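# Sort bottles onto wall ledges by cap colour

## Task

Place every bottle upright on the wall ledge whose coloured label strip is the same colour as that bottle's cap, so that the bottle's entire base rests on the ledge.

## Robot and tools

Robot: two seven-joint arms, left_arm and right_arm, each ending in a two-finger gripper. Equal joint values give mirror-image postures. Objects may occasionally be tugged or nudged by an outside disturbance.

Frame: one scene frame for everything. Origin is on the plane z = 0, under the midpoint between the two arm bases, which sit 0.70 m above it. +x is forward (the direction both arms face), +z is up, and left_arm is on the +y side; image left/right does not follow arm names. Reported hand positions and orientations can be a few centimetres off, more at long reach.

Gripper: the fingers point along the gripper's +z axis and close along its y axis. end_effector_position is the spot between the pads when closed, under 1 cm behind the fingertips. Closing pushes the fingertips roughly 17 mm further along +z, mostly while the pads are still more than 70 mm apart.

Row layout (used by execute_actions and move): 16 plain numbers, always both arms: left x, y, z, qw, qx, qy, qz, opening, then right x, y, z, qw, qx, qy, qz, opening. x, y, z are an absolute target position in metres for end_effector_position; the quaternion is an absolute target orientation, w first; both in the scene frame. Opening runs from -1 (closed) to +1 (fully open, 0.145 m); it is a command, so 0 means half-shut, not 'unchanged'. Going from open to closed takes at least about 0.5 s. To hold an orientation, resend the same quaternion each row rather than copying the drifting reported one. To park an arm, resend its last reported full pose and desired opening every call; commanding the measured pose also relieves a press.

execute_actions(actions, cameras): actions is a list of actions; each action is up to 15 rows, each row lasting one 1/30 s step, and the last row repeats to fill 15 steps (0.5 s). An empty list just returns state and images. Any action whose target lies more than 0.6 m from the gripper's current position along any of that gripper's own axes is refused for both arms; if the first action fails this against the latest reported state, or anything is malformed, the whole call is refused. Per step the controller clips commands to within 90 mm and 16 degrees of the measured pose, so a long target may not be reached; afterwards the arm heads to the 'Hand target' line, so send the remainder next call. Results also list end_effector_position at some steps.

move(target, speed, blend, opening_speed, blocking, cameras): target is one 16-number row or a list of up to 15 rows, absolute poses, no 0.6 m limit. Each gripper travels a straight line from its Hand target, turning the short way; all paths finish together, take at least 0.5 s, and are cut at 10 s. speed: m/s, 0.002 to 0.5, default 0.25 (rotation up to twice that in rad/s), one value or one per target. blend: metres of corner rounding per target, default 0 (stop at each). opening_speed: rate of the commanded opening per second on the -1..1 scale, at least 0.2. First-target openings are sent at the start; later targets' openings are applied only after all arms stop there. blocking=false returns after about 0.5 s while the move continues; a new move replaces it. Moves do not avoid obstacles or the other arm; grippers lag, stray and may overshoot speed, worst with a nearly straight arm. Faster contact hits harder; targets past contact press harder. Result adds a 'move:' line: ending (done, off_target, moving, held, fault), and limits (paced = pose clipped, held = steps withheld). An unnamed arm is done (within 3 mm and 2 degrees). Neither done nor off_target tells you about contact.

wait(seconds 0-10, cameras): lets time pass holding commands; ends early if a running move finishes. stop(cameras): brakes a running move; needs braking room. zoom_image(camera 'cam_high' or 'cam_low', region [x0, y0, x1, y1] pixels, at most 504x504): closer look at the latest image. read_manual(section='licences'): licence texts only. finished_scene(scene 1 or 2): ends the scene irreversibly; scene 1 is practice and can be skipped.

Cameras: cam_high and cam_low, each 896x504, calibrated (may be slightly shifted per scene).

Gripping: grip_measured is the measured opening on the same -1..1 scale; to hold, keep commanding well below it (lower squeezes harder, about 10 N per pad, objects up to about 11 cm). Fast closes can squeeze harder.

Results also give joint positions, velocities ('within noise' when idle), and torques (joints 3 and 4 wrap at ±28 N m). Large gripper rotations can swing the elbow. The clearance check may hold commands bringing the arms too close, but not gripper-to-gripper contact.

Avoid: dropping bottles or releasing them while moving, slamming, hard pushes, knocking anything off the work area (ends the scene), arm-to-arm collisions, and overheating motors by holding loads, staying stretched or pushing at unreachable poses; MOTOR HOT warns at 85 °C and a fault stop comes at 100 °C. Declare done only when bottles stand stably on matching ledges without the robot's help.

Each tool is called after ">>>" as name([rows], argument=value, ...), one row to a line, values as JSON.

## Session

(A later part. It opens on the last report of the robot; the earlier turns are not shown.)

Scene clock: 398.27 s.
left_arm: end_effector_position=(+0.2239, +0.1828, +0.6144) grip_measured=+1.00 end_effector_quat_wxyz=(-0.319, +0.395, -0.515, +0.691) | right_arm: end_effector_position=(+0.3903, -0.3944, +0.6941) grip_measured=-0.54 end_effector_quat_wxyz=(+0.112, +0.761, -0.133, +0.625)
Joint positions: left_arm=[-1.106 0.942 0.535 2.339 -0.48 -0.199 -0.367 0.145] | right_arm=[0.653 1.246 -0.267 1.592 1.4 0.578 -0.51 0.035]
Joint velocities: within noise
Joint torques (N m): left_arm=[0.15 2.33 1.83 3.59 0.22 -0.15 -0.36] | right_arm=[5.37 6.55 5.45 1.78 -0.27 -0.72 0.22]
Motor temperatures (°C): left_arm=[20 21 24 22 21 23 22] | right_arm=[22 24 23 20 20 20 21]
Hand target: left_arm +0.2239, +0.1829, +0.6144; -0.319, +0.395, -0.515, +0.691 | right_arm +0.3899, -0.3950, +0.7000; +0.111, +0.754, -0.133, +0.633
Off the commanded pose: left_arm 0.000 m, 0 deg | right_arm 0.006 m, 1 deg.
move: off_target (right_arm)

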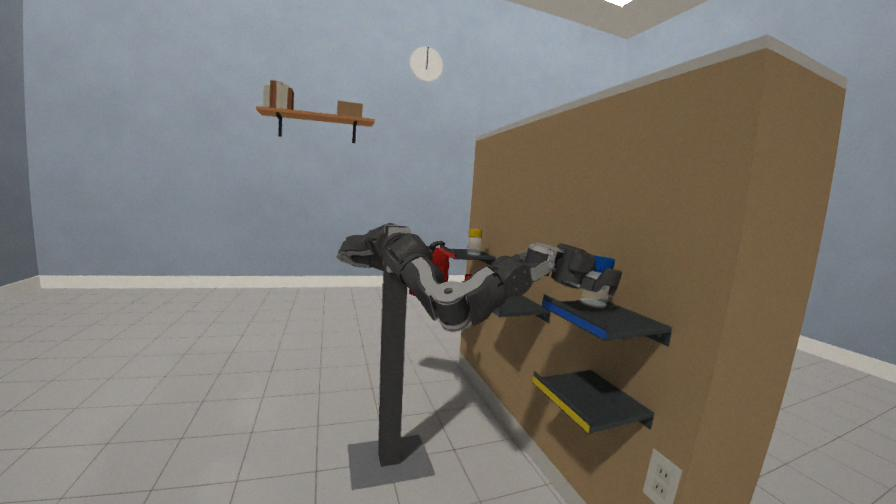

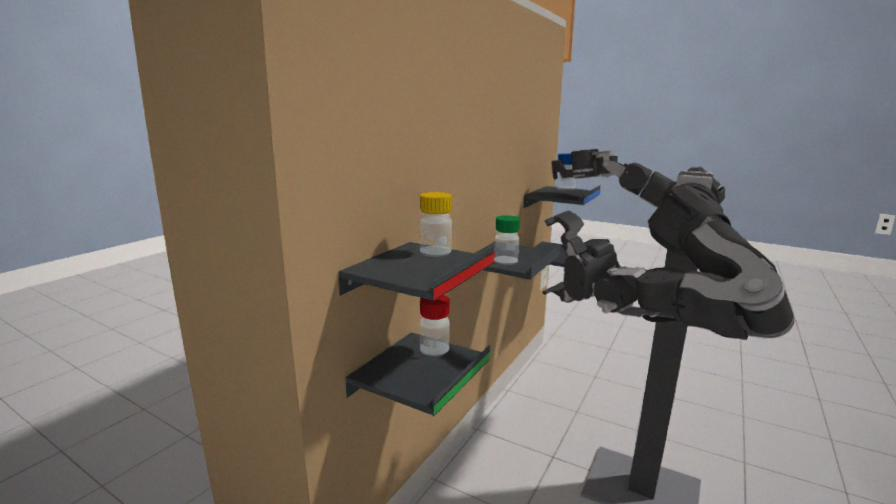

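>>> move(target=[0.2239,0.1828,0.6144,-0.319,0.395,-0.515,0.691,1,0.39,-0.395,0.692,0.1116,0.7545,-0.133,0.633,-1], speed=0.03, cameras=[])

>>> move(target=[0.2239,0.1828,0.6144,-0.319,0.395,-0.515,0.691,1,0.39,-0.395,0.686,0.1116,0.7545,-0.133,0.633,-1], speed=0.03, cameras=["cam_high","cam_low"])

>>> zoom_image(camera="cam_high", region=[530, 230, 690, 350])

>>> zoom_image(camera="cam_low", region=[520, 140, 620, 215])

Scene clock: 409.97 s.
left_arm: end_effector_position=(+0.2239, +0.1828, +0.6144) grip_measured=+1.00 end_effector_quat_wxyz=(-0.319, +0.395, -0.515, +0.691) | right_arm: end_effector_position=(+0.3902, -0.3950, +0.6875) grip_measured=-0.54 end_effector_quat_wxyz=(+0.113, +0.760, -0.134, +0.626)
Joint positions: left_arm=[-1.106 0.942 0.535 2.339 -0.48 -0.199 -0.367 0.145] | right_arm=[0.617 1.254 -0.267 1.595 1.4 0.539 -0.507 0.035]
Joint velocities: within noise
Joint torques (N m): left_arm=[0.15 2.33 1.83 3.58 0.22 -0.15 -0.37] | right_arm=[4.79 6.76 5.44 1.77 -0.21 -0.72 0.16]
Motor temperatures (°C): left_arm=[20 21 24 22 21 23 22] | right_arm=[23 24 24 20 20 20 21]
Hand target: left_arm +0.2239, +0.1829, +0.6144; -0.319, +0.395, -0.515, +0.691 | right_arm +0.3899, -0.3950, +0.6920; +0.112, +0.754, -0.133, +0.633
Off the commanded pose: left_arm 0.000 m, 0 deg | right_arm 0.005 m, 1 deg.
move: off_target (right_arm)
No camera images: "cameras" was empty.

Scene clock: 410.73 s.
left_arm: end_effector_position=(+0.2239, +0.1828, +0.6144) grip_measured=+1.00 end_effector_quat_wxyz=(-0.319, +0.395, -0.515, +0.691) | right_arm: end_effector_position=(+0.3901, -0.3950, +0.6816) grip_measured=-0.54 end_effector_quat_wxyz=(+0.113, +0.760, -0.134, +0.626)
Joint positions: left_arm=[-1.106 0.942 0.535 2.339 -0.48 -0.199 -0.367 0.145] | right_arm=[0.589 1.259 -0.267 1.598 1.4 0.511 -0.504 0.035]
Joint velocities: within noise
Joint torques (N m): left_arm=[0.15 2.33 1.83 3.58 0.22 -0.15 -0.37] | right_arm=[4.52 6.95 5.44 1.85 -0.21 -0.7 0.17]
Motor temperatures (°C): left_arm=[20 21 24 22 21 23 22] | right_arm=[23 24 24 20 20 20 21]
Hand target: left_arm +0.2239, +0.1829, +0.6144; -0.319, +0.395, -0.515, +0.691 | right_arm +0.3899, -0.3950, +0.6860; +0.112, +0.755, -0.133, +0.633
Off the commanded pose: left_arm 0.000 m, 0 deg | right_arm 0.004 m, 1 deg.
move: off_target (right_arm)

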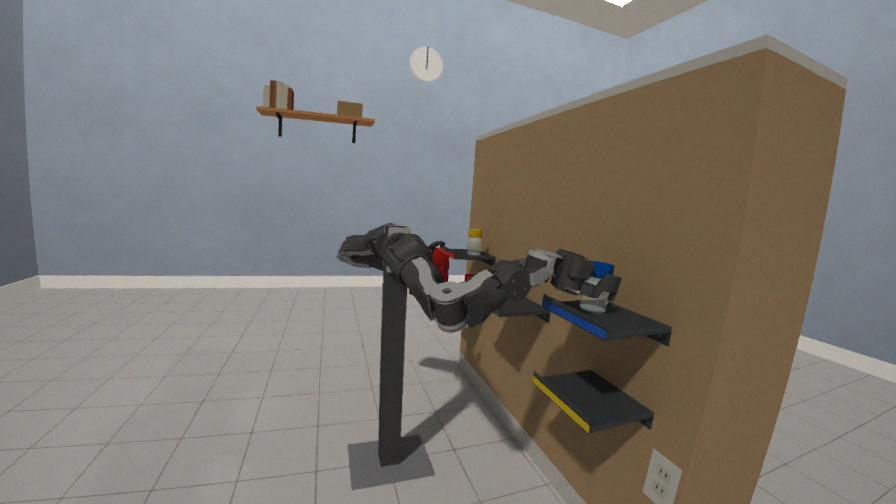

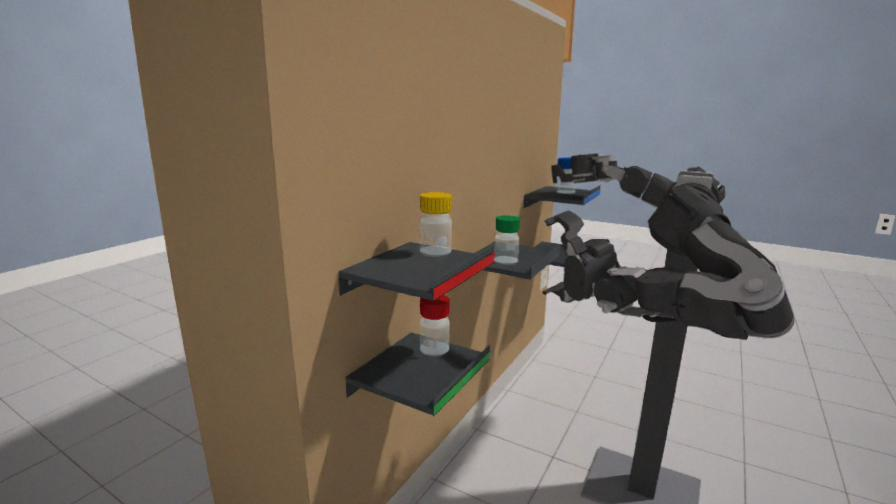

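Scaled by 3.150 from the camera's 896x504 image, which has a finer 1280x720 frame.

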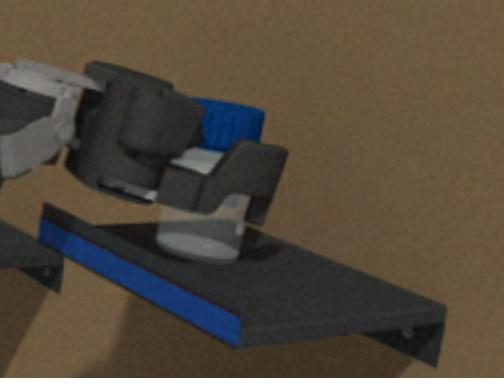

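Scaled by 5.040 from the camera's 896x504 image, which has a finer 1280x720 frame.

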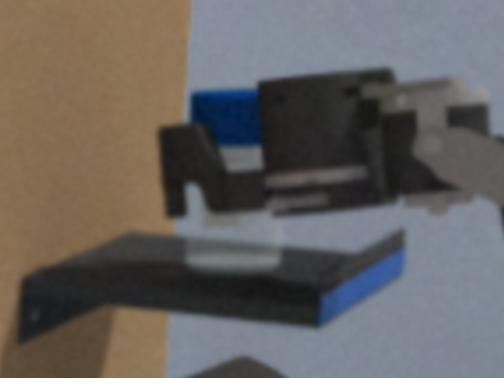

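>>> move(target=[0.2239,0.1828,0.6144,-0.319,0.395,-0.515,0.691,1,0.39,-0.395,0.682,0.1116,0.7545,-0.133,0.633,-1], speed=0.02, cameras=[])

>>> move(target=[0.2239,0.1828,0.6144,-0.319,0.395,-0.515,0.691,1,0.39,-0.395,0.678,0.1116,0.7545,-0.133,0.633,-1], speed=0.02, cameras=["cam_high"])

>>> zoom_image(camera="cam_high", region=[530, 230, 690, 350])

Scene clock: 419.17 s.
left_arm: end_effector_position=(+0.2239, +0.1828, +0.6144) grip_measured=+1.00 end_effector_quat_wxyz=(-0.319, +0.395, -0.515, +0.691) | right_arm: end_effector_position=(+0.3901, -0.3951, +0.6805) grip_measured=-0.54 end_effector_quat_wxyz=(+0.112, +0.756, -0.134, +0.630)
Joint positions: left_arm=[-1.106 0.942 0.535 2.339 -0.48 -0.199 -0.367 0.145] | right_arm=[0.575 1.263 -0.267 1.6 1.4 0.488 -0.502 0.035]
Joint velocities: within noise
Joint torques (N m): left_arm=[0.15 2.31 1.83 3.58 0.22 -0.15 -0.37] | right_arm=[4.02 6.74 4.92 1.65 -0.19 -0.56 0.16]
Motor temperatures (°C): left_arm=[20 21 24 23 21 23 22] | right_arm=[23 24 24 20 20 20 21]
Hand target: left_arm +0.2239, +0.1829, +0.6144; -0.319, +0.395, -0.515, +0.691 | right_arm +0.3900, -0.3949, +0.6821; +0.111, +0.754, -0.133, +0.633
Off the commanded pose: left_arm 0.000 m, 0 deg | right_arm 0.001 m, 0 deg.
move: done
No camera images: "cameras" was empty.

Scene clock: 419.87 s.
left_arm: end_effector_position=(+0.2239, +0.1828, +0.6144) grip_measured=+1.00 end_effector_quat_wxyz=(-0.319, +0.395, -0.515, +0.691) | right_arm: end_effector_position=(+0.3899, -0.3956, +0.6804) grip_measured=-0.54 end_effector_quat_wxyz=(+0.113, +0.752, -0.135, +0.635)
Joint positions: left_arm=[-1.106 0.942 0.535 2.339 -0.48 -0.199 -0.367 0.145] | right_arm=[0.561 1.269 -0.267 1.603 1.4 0.461 -0.501 0.035]
Joint velocities: within noise
Joint torques (N m): left_arm=[0.12 2.31 1.83 3.58 0.22 -0.15 -0.37] | right_arm=[3.6 6.5 3.95 1.39 -0.11 -0.38 0.15]
Motor temperatures (°C): left_arm=[20 21 24 23 21 23 22] | right_arm=[23 24 24 20 20 20 21]
Hand target: left_arm +0.2239, +0.1829, +0.6144; -0.319, +0.395, -0.515, +0.691 | right_arm +0.3900, -0.3950, +0.6781; +0.112, +0.754, -0.133, +0.633
Off the commanded pose: left_arm 0.000 m, 0 deg | right_arm 0.002 m, 0 deg.
move: done
Images, in order (width x height): cam_high 896x504.

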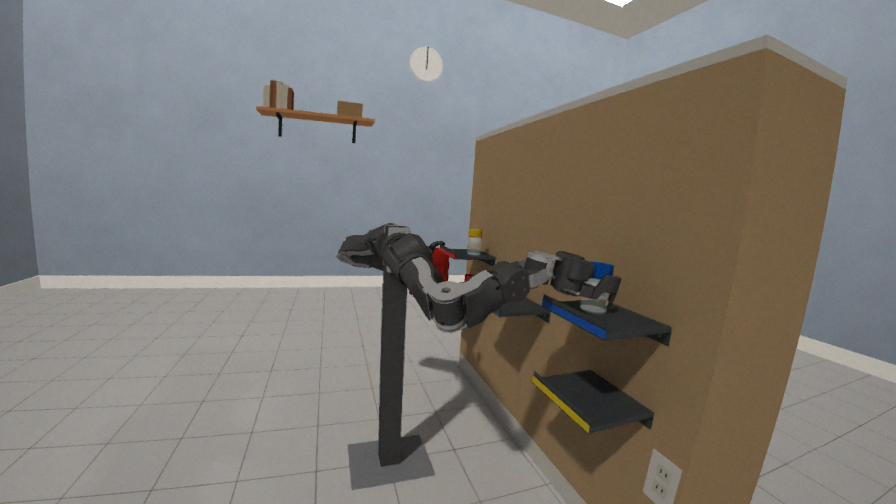

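Scaled by 3.150 from the camera's 896x504 image, which has a finer 1280x720 frame.

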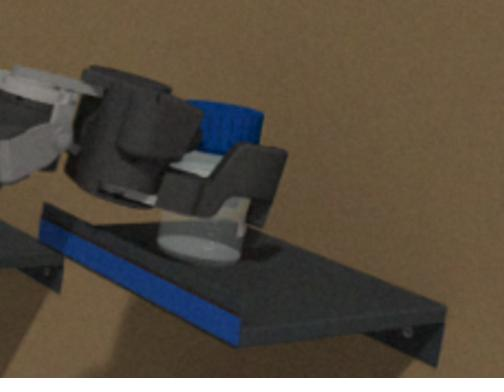

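>>> move([
  [0.2239,0.1828,0.6144,-0.319,0.395,-0.515,0.691,1,0.39,-0.395,0.681,0.1116,0.7545,-0.133,0.633,-0.3],
  [0.2239,0.1828,0.6144,-0.319,0.395,-0.515,0.691,1,0.39,-0.395,0.681,0.1116,0.7545,-0.133,0.633,0.5],
  [0.2239,0.1828,0.6144,-0.319,0.395,-0.515,0.691,1,0.26,-0.348,0.70,0.1116,0.7545,-0.133,0.633,0.5],
], speed=0.12, opening_speed=0.5, cameras=["cam_high","cam_low"])

>>> zoom_image(camera="cam_high", region=[530, 230, 690, 350])

Scene clock: 433.37 s.
left_arm: end_effector_position=(+0.2239, +0.1828, +0.6144) grip_measured=+1.00 end_effector_quat_wxyz=(-0.319, +0.395, -0.515, +0.691) | right_arm: end_effector_position=(+0.2600, -0.3485, +0.6997) grip_measured=+0.50 end_effector_quat_wxyz=(+0.116, +0.746, -0.128, +0.643)
Joint positions: left_arm=[-1.106 0.942 0.535 2.339 -0.48 -0.199 -0.367 0.145] | right_arm=[-0.488 0.996 1.032 2.296 1.558 0.784 -0.688 0.112]
Joint velocities: within noise
Joint torques (N m): left_arm=[0.15 2.31 1.83 3.59 0.22 -0.15 -0.36] | right_arm=[1.2 5.5 3.4 0.81 -0.09 -0.29 0.16]
Motor temperatures (°C): left_arm=[20 21 24 23 21 23 22] | right_arm=[22 24 24 19 20 20 21]
Hand target: left_arm +0.2239, +0.1829, +0.6144; -0.319, +0.395, -0.515, +0.691 | right_arm +0.2601, -0.3481, +0.6997; +0.114, +0.747, -0.127, +0.642
Off the commanded pose: left_arm 0.000 m, 0 deg | right_arm 0.001 m, 2 deg.
joint sent to its limit (right arm) — joint 5 (forearm roll), upper limit; joint 6 (wrist pitch), upper limit. The joint targets still meet the commanded pose.
move: done

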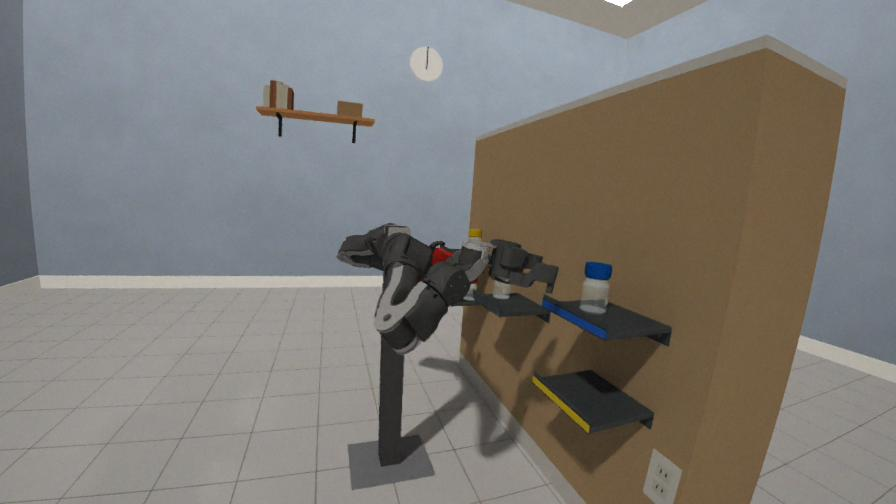

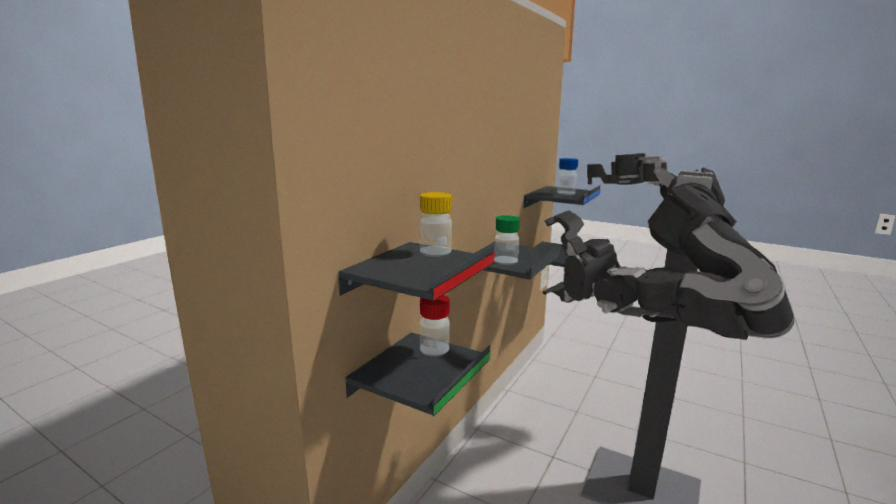

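Scaled by 3.150 from the camera's 896x504 image, which has a finer 1280x720 frame.

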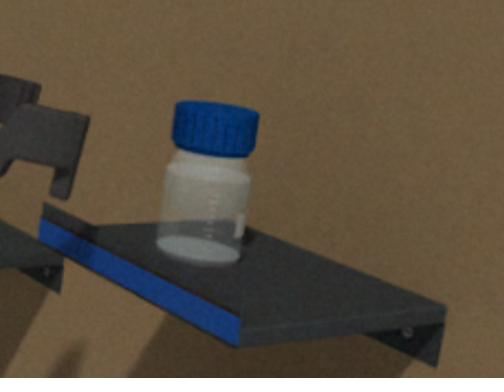

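>>> move([
  [0.22,0.24,0.66,-0.1116,0.7545,0.133,0.633,1,0.26,-0.348,0.70,0.1116,0.7545,-0.133,0.633,0.5],
], speed=0.3)

Scene clock: 453.93 s.
left_arm: end_effector_position=(+0.2205, +0.2413, +0.6605) grip_measured=+1.00 end_effector_quat_wxyz=(+0.078, +0.636, -0.070, +0.764) | right_arm: end_effector_position=(+0.2600, -0.3485, +0.6997) grip_measured=+0.50 end_effector_quat_wxyz=(+0.116, +0.746, -0.128, +0.643)
Joint positions: left_arm=[-1.409 0.844 1.01 2.43 1.154 -0.378 0.004 0.145] | right_arm=[-0.488 0.996 1.032 2.296 1.558 0.784 -0.688 0.112]
Joint velocities: left_arm=[-0.033 -0.055 0.061 0.007 0.081 0.139 0.022 0] | right_arm=[within noise]
Joint torques (N m): left_arm=[-0.86 0.59 2.3 2.63 0.19 -0.49 0.22] | right_arm=[1.02 5.58 3.51 0.77 -0.1 -0.27 0.17]
Motor temperatures (°C): left_arm=[20 21 24 23 21 23 22] | right_arm=[21 24 24 19 20 20 21]
Hand target: left_arm +0.2202, +0.2405, +0.6597; +0.080, +0.639, -0.072, +0.762 | right_arm +0.2601, -0.3481, +0.6997; +0.114, +0.747, -0.127, +0.642
Off the commanded pose: left_arm 0.001 m, 38 deg; orientation clipped | right_arm 0.001 m, 2 deg.
joint sent to its limit (left arm) — joint 1 (shoulder pitch), lower limit; joint 4 (elbow), upper limit, where the elbow is as bent as it goes.
joint sent to its limit (right arm) — joint 5 (forearm roll), upper limit; joint 6 (wrist pitch), upper limit.
move: moving (left_arm; no rest 5 s after the path's end); limits=paced

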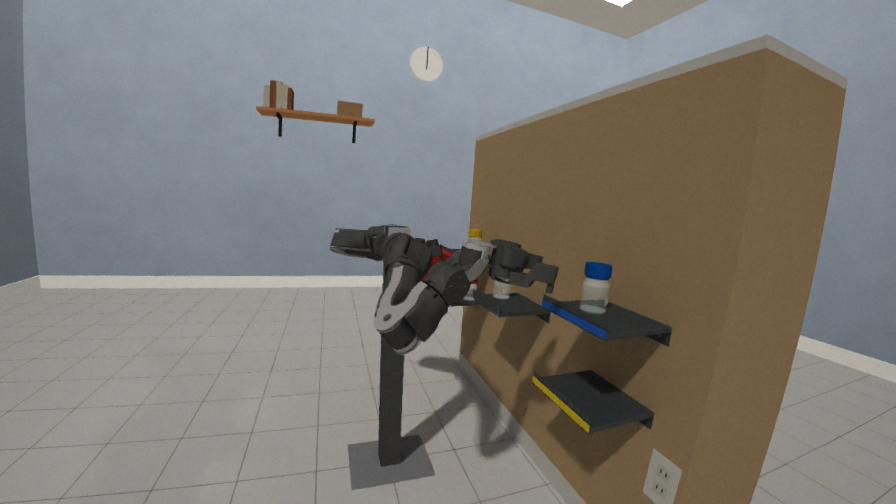

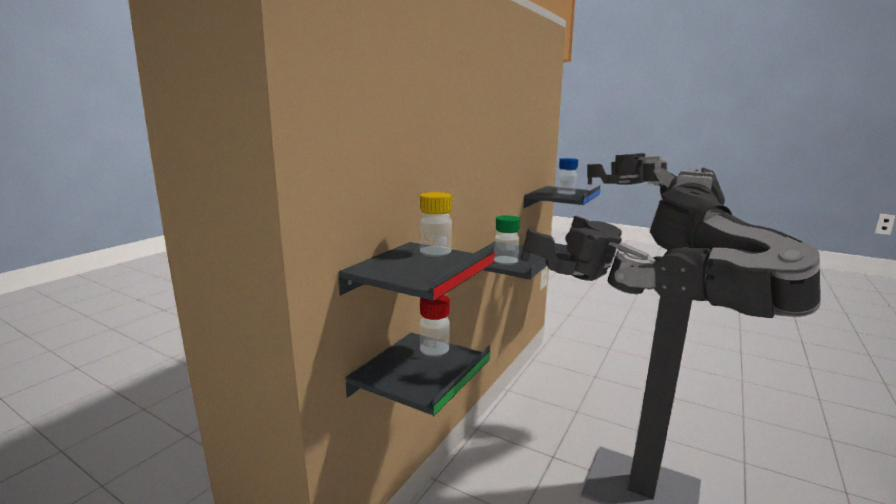

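>>> move([
  [0.22,0.23,0.4,0,0.9063,0,0.4226,1,0.26,-0.348,0.70,0.1116,0.7545,-0.133,0.633,0.5],
  [0.201,0.1225,0.15,0,0.9848,0,0.1736,1,0.26,-0.348,0.70,0.1116,0.7545,-0.133,0.633,0.5],
], speed=0.2, blend=0.03)

Scene clock: 465.40 s.
left_arm: end_effector_position=(+0.2013, +0.1231, +0.1503) grip_measured=+1.00 end_effector_quat_wxyz=(-0.001, +0.985, +0.001, +0.173) | right_arm: end_effector_position=(+0.2600, -0.3485, +0.6997) grip_measured=+0.50 end_effector_quat_wxyz=(+0.116, +0.746, -0.128, +0.643)
Joint positions: left_arm=[0.193 0.126 -0.878 0.521 0.904 0.173 -0.283 0.145] | right_arm=[-0.488 0.996 1.032 2.296 1.558 0.784 -0.688 0.112]
Joint velocities: within noise
Joint torques (N m): left_arm=[4.36 -0.3 -0.34 2.39 0.01 -0.34 0.28] | right_arm=[1.07 5.6 3.41 0.73 -0.11 -0.29 0.16]
Motor temperatures (°C): left_arm=[20 21 24 22 21 23 22] | right_arm=[21 24 24 19 20 20 21]
Hand target: left_arm +0.2011, +0.1224, +0.1501; +0.000, +0.985, +0.000, +0.174 | right_arm +0.2601, -0.3481, +0.6997; +0.114, +0.747, -0.127, +0.642
Off the commanded pose: left_arm 0.001 m, 0 deg | right_arm 0.001 m, 2 deg.
joint sent to its limit (right arm) — joint 5 (forearm roll), upper limit; joint 6 (wrist pitch), upper limit. The joint targets still meet the commanded pose.
move: done

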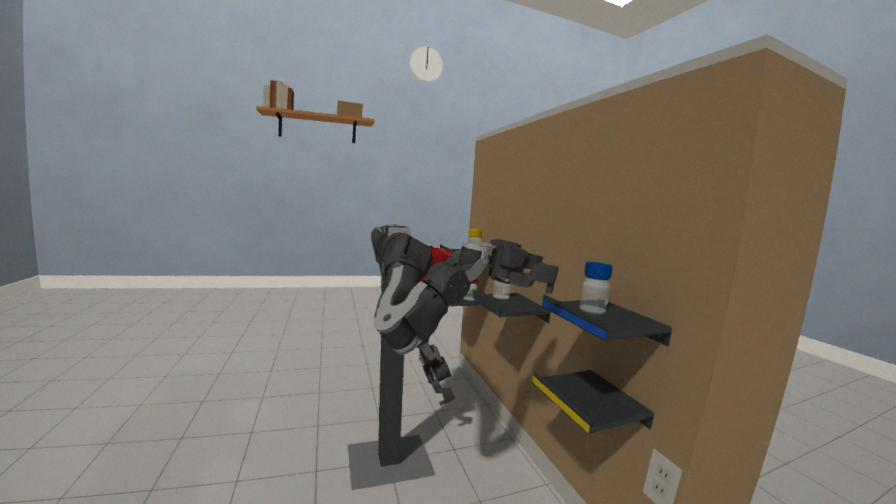

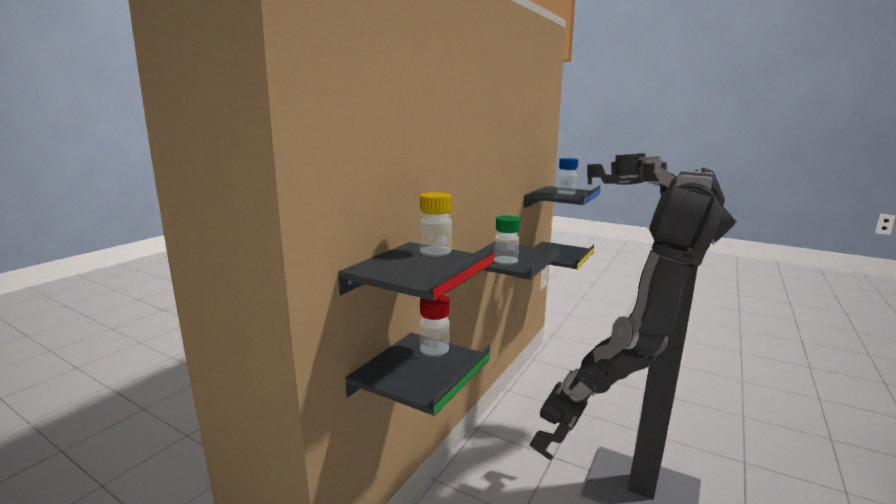

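>>> move([
  [0.201,0.1225,0.148,0.0734,0.8925,0.4162,0.1573,1,0.26,-0.348,0.70,0.1116,0.7545,-0.133,0.633,0.5],
  [0.201,0.1225,0.148,0.1503,0.4924,0.8529,0.0868,1,0.26,-0.348,0.70,0.1116,0.7545,-0.133,0.633,0.5],
  [0.217,0.329,0.317,0.1694,0.5234,0.6748,0.4914,1,0.26,-0.348,0.70,0.1116,0.7545,-0.133,0.633,0.5],
], speed=0.4, blend=0.01, cameras=[])

>>> move([
  [0.217,0.329,0.317,-0.0222,0.7341,0.4365,0.5192,1,0.26,-0.348,0.70,0.1116,0.7545,-0.133,0.633,0.5],
  [0.217,0.329,0.317,-0.211,0.843,0.137,0.475,1,0.26,-0.348,0.70,0.1116,0.7545,-0.133,0.633,0.5],
  [0.22,0.29,0.5,-0.1116,0.7545,0.133,0.633,1,0.26,-0.348,0.70,0.1116,0.7545,-0.133,0.633,0.5],
  [0.25,0.27,0.69,-0.1116,0.7545,0.133,0.633,1,0.26,-0.348,0.70,0.1116,0.7545,-0.133,0.633,0.5],
], speed=[0.4,0.4,0.2,0.2], blend=0.01, cameras=["cam_high","cam_low"])

>>> zoom_image(camera="cam_low", region=[380, 170, 680, 330])

Scene clock: 486.27 s.
left_arm: end_effector_position=(+0.2167, +0.3305, +0.3166) grip_measured=+1.00 end_effector_quat_wxyz=(+0.167, +0.524, +0.675, +0.491) | right_arm: end_effector_position=(+0.2600, -0.3485, +0.6997) grip_measured=+0.50 end_effector_quat_wxyz=(+0.116, +0.746, -0.128, +0.643)
Joint positions: left_arm=[-0.359 0.068 0.391 1.391 1.516 -0.113 -0.034 0.145] | right_arm=[-0.488 0.996 1.032 2.296 1.558 0.784 -0.688 0.112]
Joint velocities: within noise
Joint torques (N m): left_arm=[0.88 1.81 0.02 5.48 0.07 -0.16 0.64] | right_arm=[1.02 5.31 3.49 0.79 -0.1 -0.28 0.16]
Motor temperatures (°C): left_arm=[20 21 23 22 21 23 22] | right_arm=[21 24 24 19 20 20 21]
Hand target: left_arm +0.2169, +0.3290, +0.3169; +0.169, +0.524, +0.675, +0.491 | right_arm +0.2601, -0.3481, +0.6997; +0.114, +0.747, -0.127, +0.642
Off the commanded pose: left_arm 0.002 m, 0 deg | right_arm 0.001 m, 2 deg.
joint sent to its limit (right arm) — joint 5 (forearm roll), upper limit; joint 6 (wrist pitch), upper limit. The joint targets still meet the commanded pose.
move: done
No camera images: "cameras" was empty.

Scene clock: 491.53 s.
left_arm: end_effector_position=(+0.2506, +0.2696, +0.6920) grip_measured=+1.00 end_effector_quat_wxyz=(+0.010, +0.762, -0.008, +0.648) | right_arm: end_effector_position=(+0.2600, -0.3485, +0.6997) grip_measured=+0.50 end_effector_quat_wxyz=(+0.116, +0.746, -0.128, +0.643)
Joint positions: left_arm=[-0.62 0.942 1.128 2.432 1.584 0.78 -0.361 0.145] | right_arm=[-0.488 0.996 1.032 2.296 1.558 0.784 -0.688 0.112]
Joint velocities: within noise
Joint torques (N m): left_arm=[0.88 3.65 1.26 0.51 0.07 -0.48 -0.04] | right_arm=[1.07 5.45 3.48 0.76 -0.11 -0.28 0.16]
Motor temperatures (°C): left_arm=[20 21 23 22 21 23 22] | right_arm=[21 24 24 19 20 20 21]
Hand target: left_arm +0.2505, +0.2706, +0.6900; +0.009, +0.764, -0.005, +0.645 | right_arm +0.2601, -0.3481, +0.6997; +0.114, +0.747, -0.127, +0.642
Off the commanded pose: left_arm 0.002 m, 21 deg; orientation clipped | right_arm 0.001 m, 2 deg.
joint read past its limit (left arm) — joint 4 (elbow), upper limit, where the elbow is as bent as it goes.
joint sent to its limit (left arm) — joint 4 (elbow), upper limit, where the elbow is as bent as it goes; joint 5 (forearm roll), upper limit; joint 6 (wrist pitch), upper limit. The joint targets are off in orientation, not in position.
joint sent to its limit (right arm) — joint 5 (forearm roll), upper limit; joint 6 (wrist pitch), upper limit. The joint targets still meet the commanded pose.
move: off_target (left_arm); limits=paced

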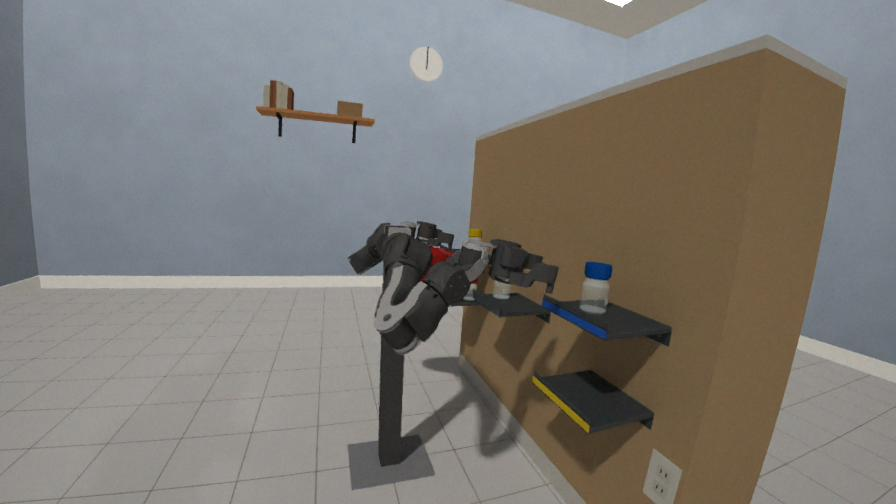

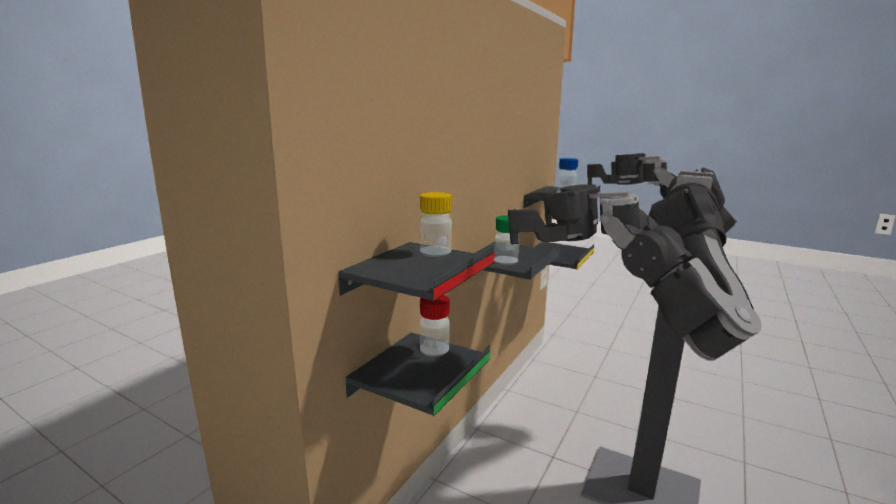

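Scaled by 1.680 from the camera's 896x504 image, which has a finer 1280x720 frame.

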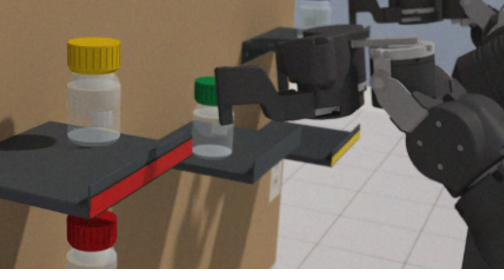

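>>> move([
  [0.29,0.271,0.69,-0.1116,0.7545,0.133,0.633,1,0.26,-0.348,0.70,0.1116,0.7545,-0.133,0.633,0.5],
  [0.35,0.293,0.686,-0.1116,0.7545,0.133,0.633,1,0.26,-0.348,0.70,0.1116,0.7545,-0.133,0.633,0.5],
], speed=0.12, cameras=["cam_high","cam_low"])

>>> zoom_image(camera="cam_low", region=[380, 170, 580, 310])

Scene clock: 511.63 s.
left_arm: end_effector_position=(+0.3494, +0.2945, +0.6868) grip_measured=+1.00 end_effector_quat_wxyz=(-0.114, +0.754, +0.135, +0.633) | right_arm: end_effector_position=(+0.2600, -0.3485, +0.6997) grip_measured=+0.50 end_effector_quat_wxyz=(+0.116, +0.746, -0.128, +0.643)
Joint positions: left_arm=[0.461 0.953 -0.05 2.1 1.45 0.756 -1.066 0.145] | right_arm=[-0.488 0.996 1.032 2.296 1.558 0.784 -0.688 0.112]
Joint velocities: within noise
Joint torques (N m): left_arm=[5.82 3.94 1.63 1.89 -0.24 -0.43 0.24] | right_arm=[1.09 5.47 3.47 0.79 -0.09 -0.27 0.15]
Motor temperatures (°C): left_arm=[20 22 23 22 21 24 21] | right_arm=[21 24 24 19 20 20 21]
Hand target: left_arm +0.3500, +0.2929, +0.6860; -0.112, +0.755, +0.133, +0.633 | right_arm +0.2601, -0.3481, +0.6997; +0.114, +0.747, -0.127, +0.642
Off the commanded pose: left_arm 0.002 m, 0 deg | right_arm 0.001 m, 2 deg.
joint sent to its limit (right arm) — joint 5 (forearm roll), upper limit; joint 6 (wrist pitch), upper limit. The joint targets still meet the commanded pose.
move: done

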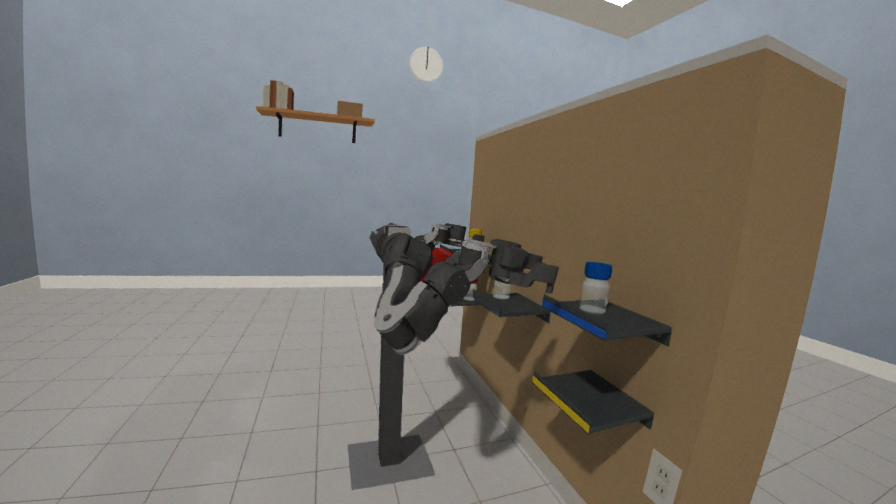

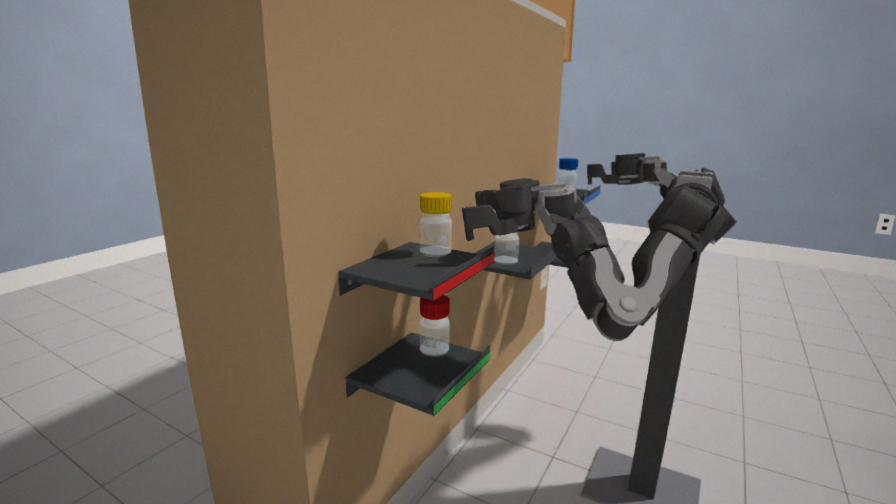

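Scaled by 2.520 from the camera's 896x504 image, which has a finer 1280x720 frame.

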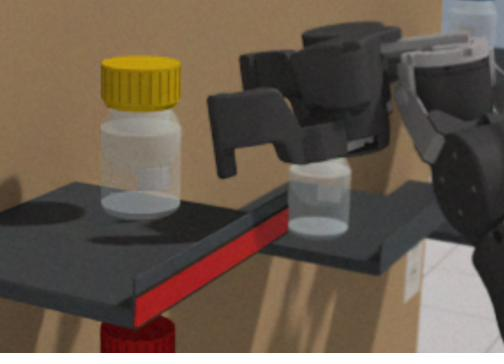

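>>> move([
  [0.402,0.312,0.684,-0.1116,0.7545,0.133,0.633,1,0.26,-0.348,0.70,0.1116,0.7545,-0.133,0.633,0.5],
  [0.402,0.312,0.684,-0.1116,0.7545,0.133,0.633,-0.3,0.26,-0.348,0.70,0.1116,0.7545,-0.133,0.633,0.5],
], speed=0.1, opening_speed=0.8, cameras=["cam_low"])

>>> zoom_image(camera="cam_low", region=[380, 170, 580, 310])

Scene clock: 521.40 s.
left_arm: end_effector_position=(+0.4011, +0.3141, +0.6857) grip_measured=-0.24 end_effector_quat_wxyz=(-0.116, +0.752, +0.135, +0.634) | right_arm: end_effector_position=(+0.2600, -0.3485, +0.6997) grip_measured=+0.50 end_effector_quat_wxyz=(+0.116, +0.746, -0.128, +0.643)
Joint positions: left_arm=[0.693 0.924 -0.262 1.795 1.289 0.701 -0.854 0.058] | right_arm=[-0.488 0.996 1.032 2.296 1.558 0.784 -0.688 0.112]
Joint velocities: within noise
Joint torques (N m): left_arm=[7.4 3.18 2.06 2.13 -0.11 -0.48 0.21] | right_arm=[1.04 5.47 3.48 0.76 -0.12 -0.29 0.18]
Motor temperatures (°C): left_arm=[21 22 23 22 21 24 21] | right_arm=[21 24 24 19 20 20 21]
Hand target: left_arm +0.4020, +0.3120, +0.6840; -0.112, +0.754, +0.133, +0.633 | right_arm +0.2601, -0.3481, +0.6997; +0.114, +0.747, -0.127, +0.642
Off the commanded pose: left_arm 0.003 m, 1 deg | right_arm 0.001 m, 2 deg.
joint sent to its limit (right arm) — joint 5 (forearm roll), upper limit; joint 6 (wrist pitch), upper limit. The joint targets still meet the commanded pose.
move: done
Images, in order (width x height): cam_low 896x504.

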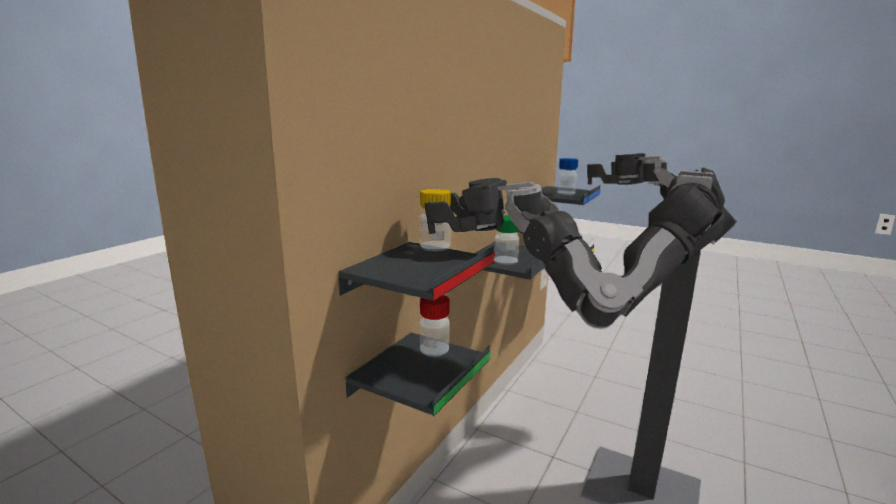

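Scaled by 2.520 from the camera's 896x504 image, which has a finer 1280x720 frame.

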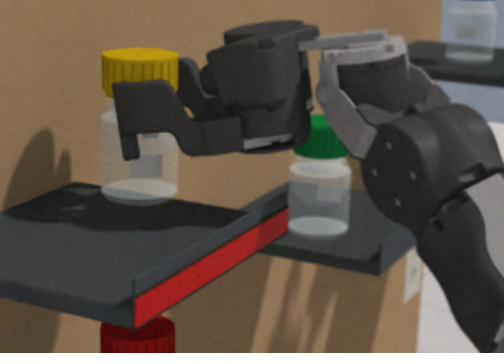

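>>> wait(seconds=0.1)

>>> zoom_image(camera="cam_high", region=[410, 200, 530, 280])

>>> zoom_image(camera="cam_low", region=[400, 170, 500, 270])

Scene clock: 534.00 s.
left_arm: end_effector_position=(+0.4011, +0.3141, +0.6857) grip_measured=-0.24 end_effector_quat_wxyz=(-0.116, +0.752, +0.135, +0.634) | right_arm: end_effector_position=(+0.2600, -0.3485, +0.6997) grip_measured=+0.50 end_effector_quat_wxyz=(+0.116, +0.746, -0.128, +0.643)
Joint positions: left_arm=[0.693 0.924 -0.262 1.795 1.289 0.701 -0.854 0.058] | right_arm=[-0.488 0.996 1.032 2.296 1.558 0.784 -0.688 0.112]
Joint velocities: within noise
Joint torques (N m): left_arm=[7.4 3.18 2.07 2.14 -0.11 -0.48 0.21] | right_arm=[1.15 5.39 3.41 0.76 -0.11 -0.26 0.19]
Motor temperatures (°C): left_arm=[22 22 23 22 21 24 21] | right_arm=[21 24 24 19 20 20 21]
Hand target: left_arm +0.4020, +0.3120, +0.6840; -0.112, +0.754, +0.133, +0.633 | right_arm +0.2601, -0.3481, +0.6997; +0.114, +0.747, -0.127, +0.642
Tool commands: left_gripper/opening=-0.3 right_gripper/opening=+0.5
Off the commanded pose: left_arm 0.003 m, 1 deg | right_arm 0.001 m, 2 deg.
wait: 0.10 s; at rest from the start

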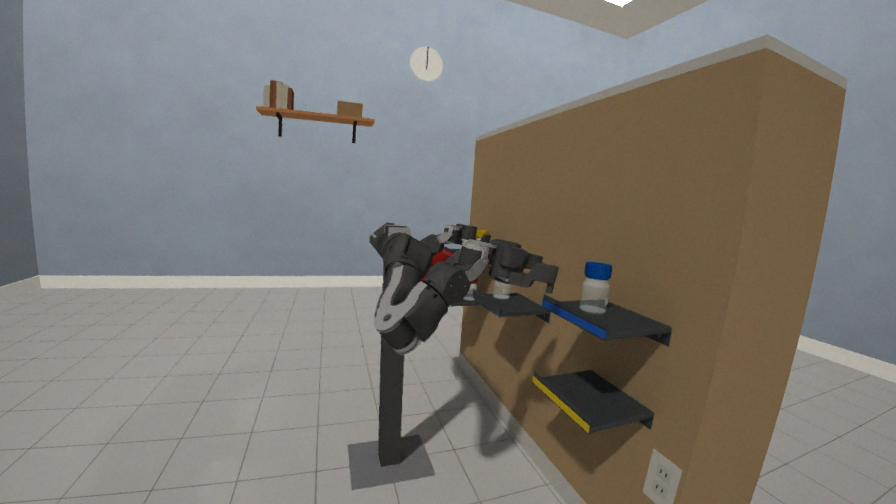

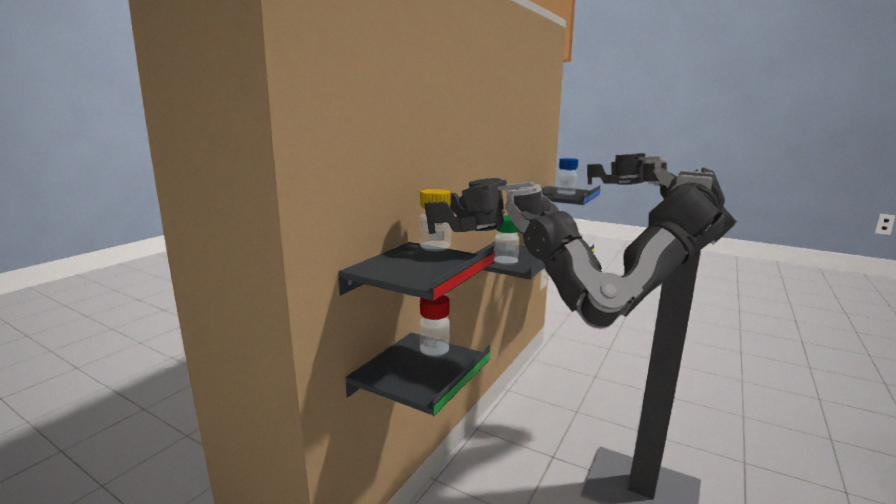

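Scaled by 4.200 from the camera's 896x504 image, which has a finer 1280x720 frame.

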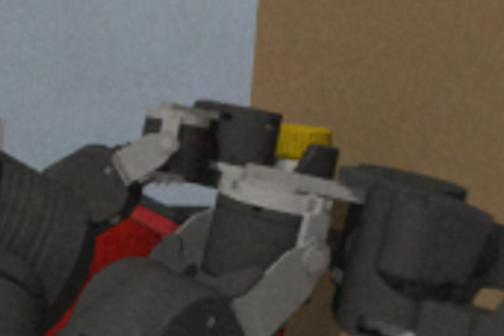

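Scaled by 5.040 from the camera's 896x504 image, which has a finer 1280x720 frame.

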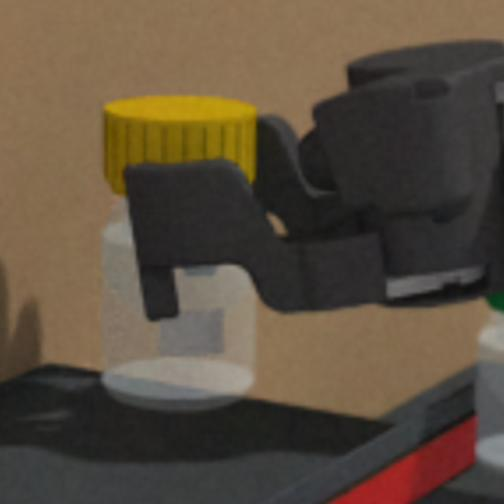

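>>> move([
  [0.402,0.312,0.684,-0.1116,0.7545,0.133,0.633,-1,0.26,-0.348,0.70,0.1116,0.7545,-0.133,0.633,0.5],
], speed=0.1, opening_speed=0.5, cameras=["cam_low"])

>>> zoom_image(camera="cam_low", region=[400, 170, 500, 270])

Scene clock: 551.83 s.
left_arm: end_effector_position=(+0.4011, +0.3141, +0.6857) grip_measured=-0.24 end_effector_quat_wxyz=(-0.116, +0.752, +0.135, +0.634) | right_arm: end_effector_position=(+0.2600, -0.3485, +0.6997) grip_measured=+0.50 end_effector_quat_wxyz=(+0.116, +0.746, -0.128, +0.643)
Joint positions: left_arm=[0.693 0.924 -0.262 1.795 1.289 0.701 -0.854 0.058] | right_arm=[-0.488 0.996 1.032 2.296 1.558 0.784 -0.688 0.112]
Joint velocities: within noise
Joint torques (N m): left_arm=[7.4 3.18 2.07 2.13 -0.11 -0.48 0.21] | right_arm=[0.91 5.45 3.44 0.73 -0.11 -0.28 0.18]
Motor temperatures (°C): left_arm=[23 22 24 22 21 24 21] | right_arm=[21 25 24 19 20 20 21]
Hand target: left_arm +0.4020, +0.3120, +0.6840; -0.112, +0.754, +0.133, +0.633 | right_arm +0.2601, -0.3481, +0.6997; +0.114, +0.747, -0.127, +0.642
Off the commanded pose: left_arm 0.003 m, 1 deg | right_arm 0.001 m, 2 deg.
joint sent to its limit (right arm) — joint 5 (forearm roll), upper limit; joint 6 (wrist pitch), upper limit. The joint targets still meet the commanded pose.
move: done
Images, in order (width x height): cam_low 896x504.

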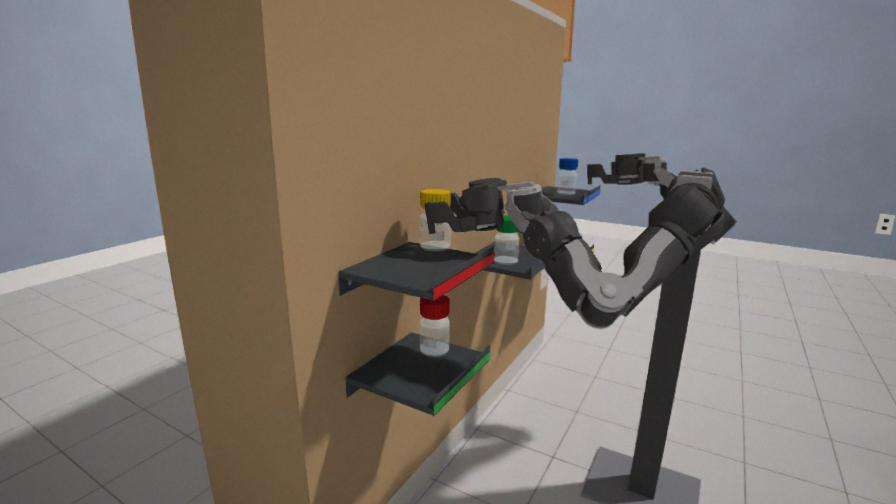

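Scaled by 5.040 from the camera's 896x504 image, which has a finer 1280x720 frame.

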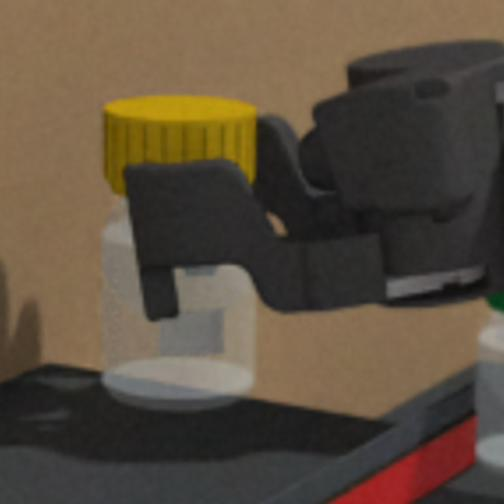

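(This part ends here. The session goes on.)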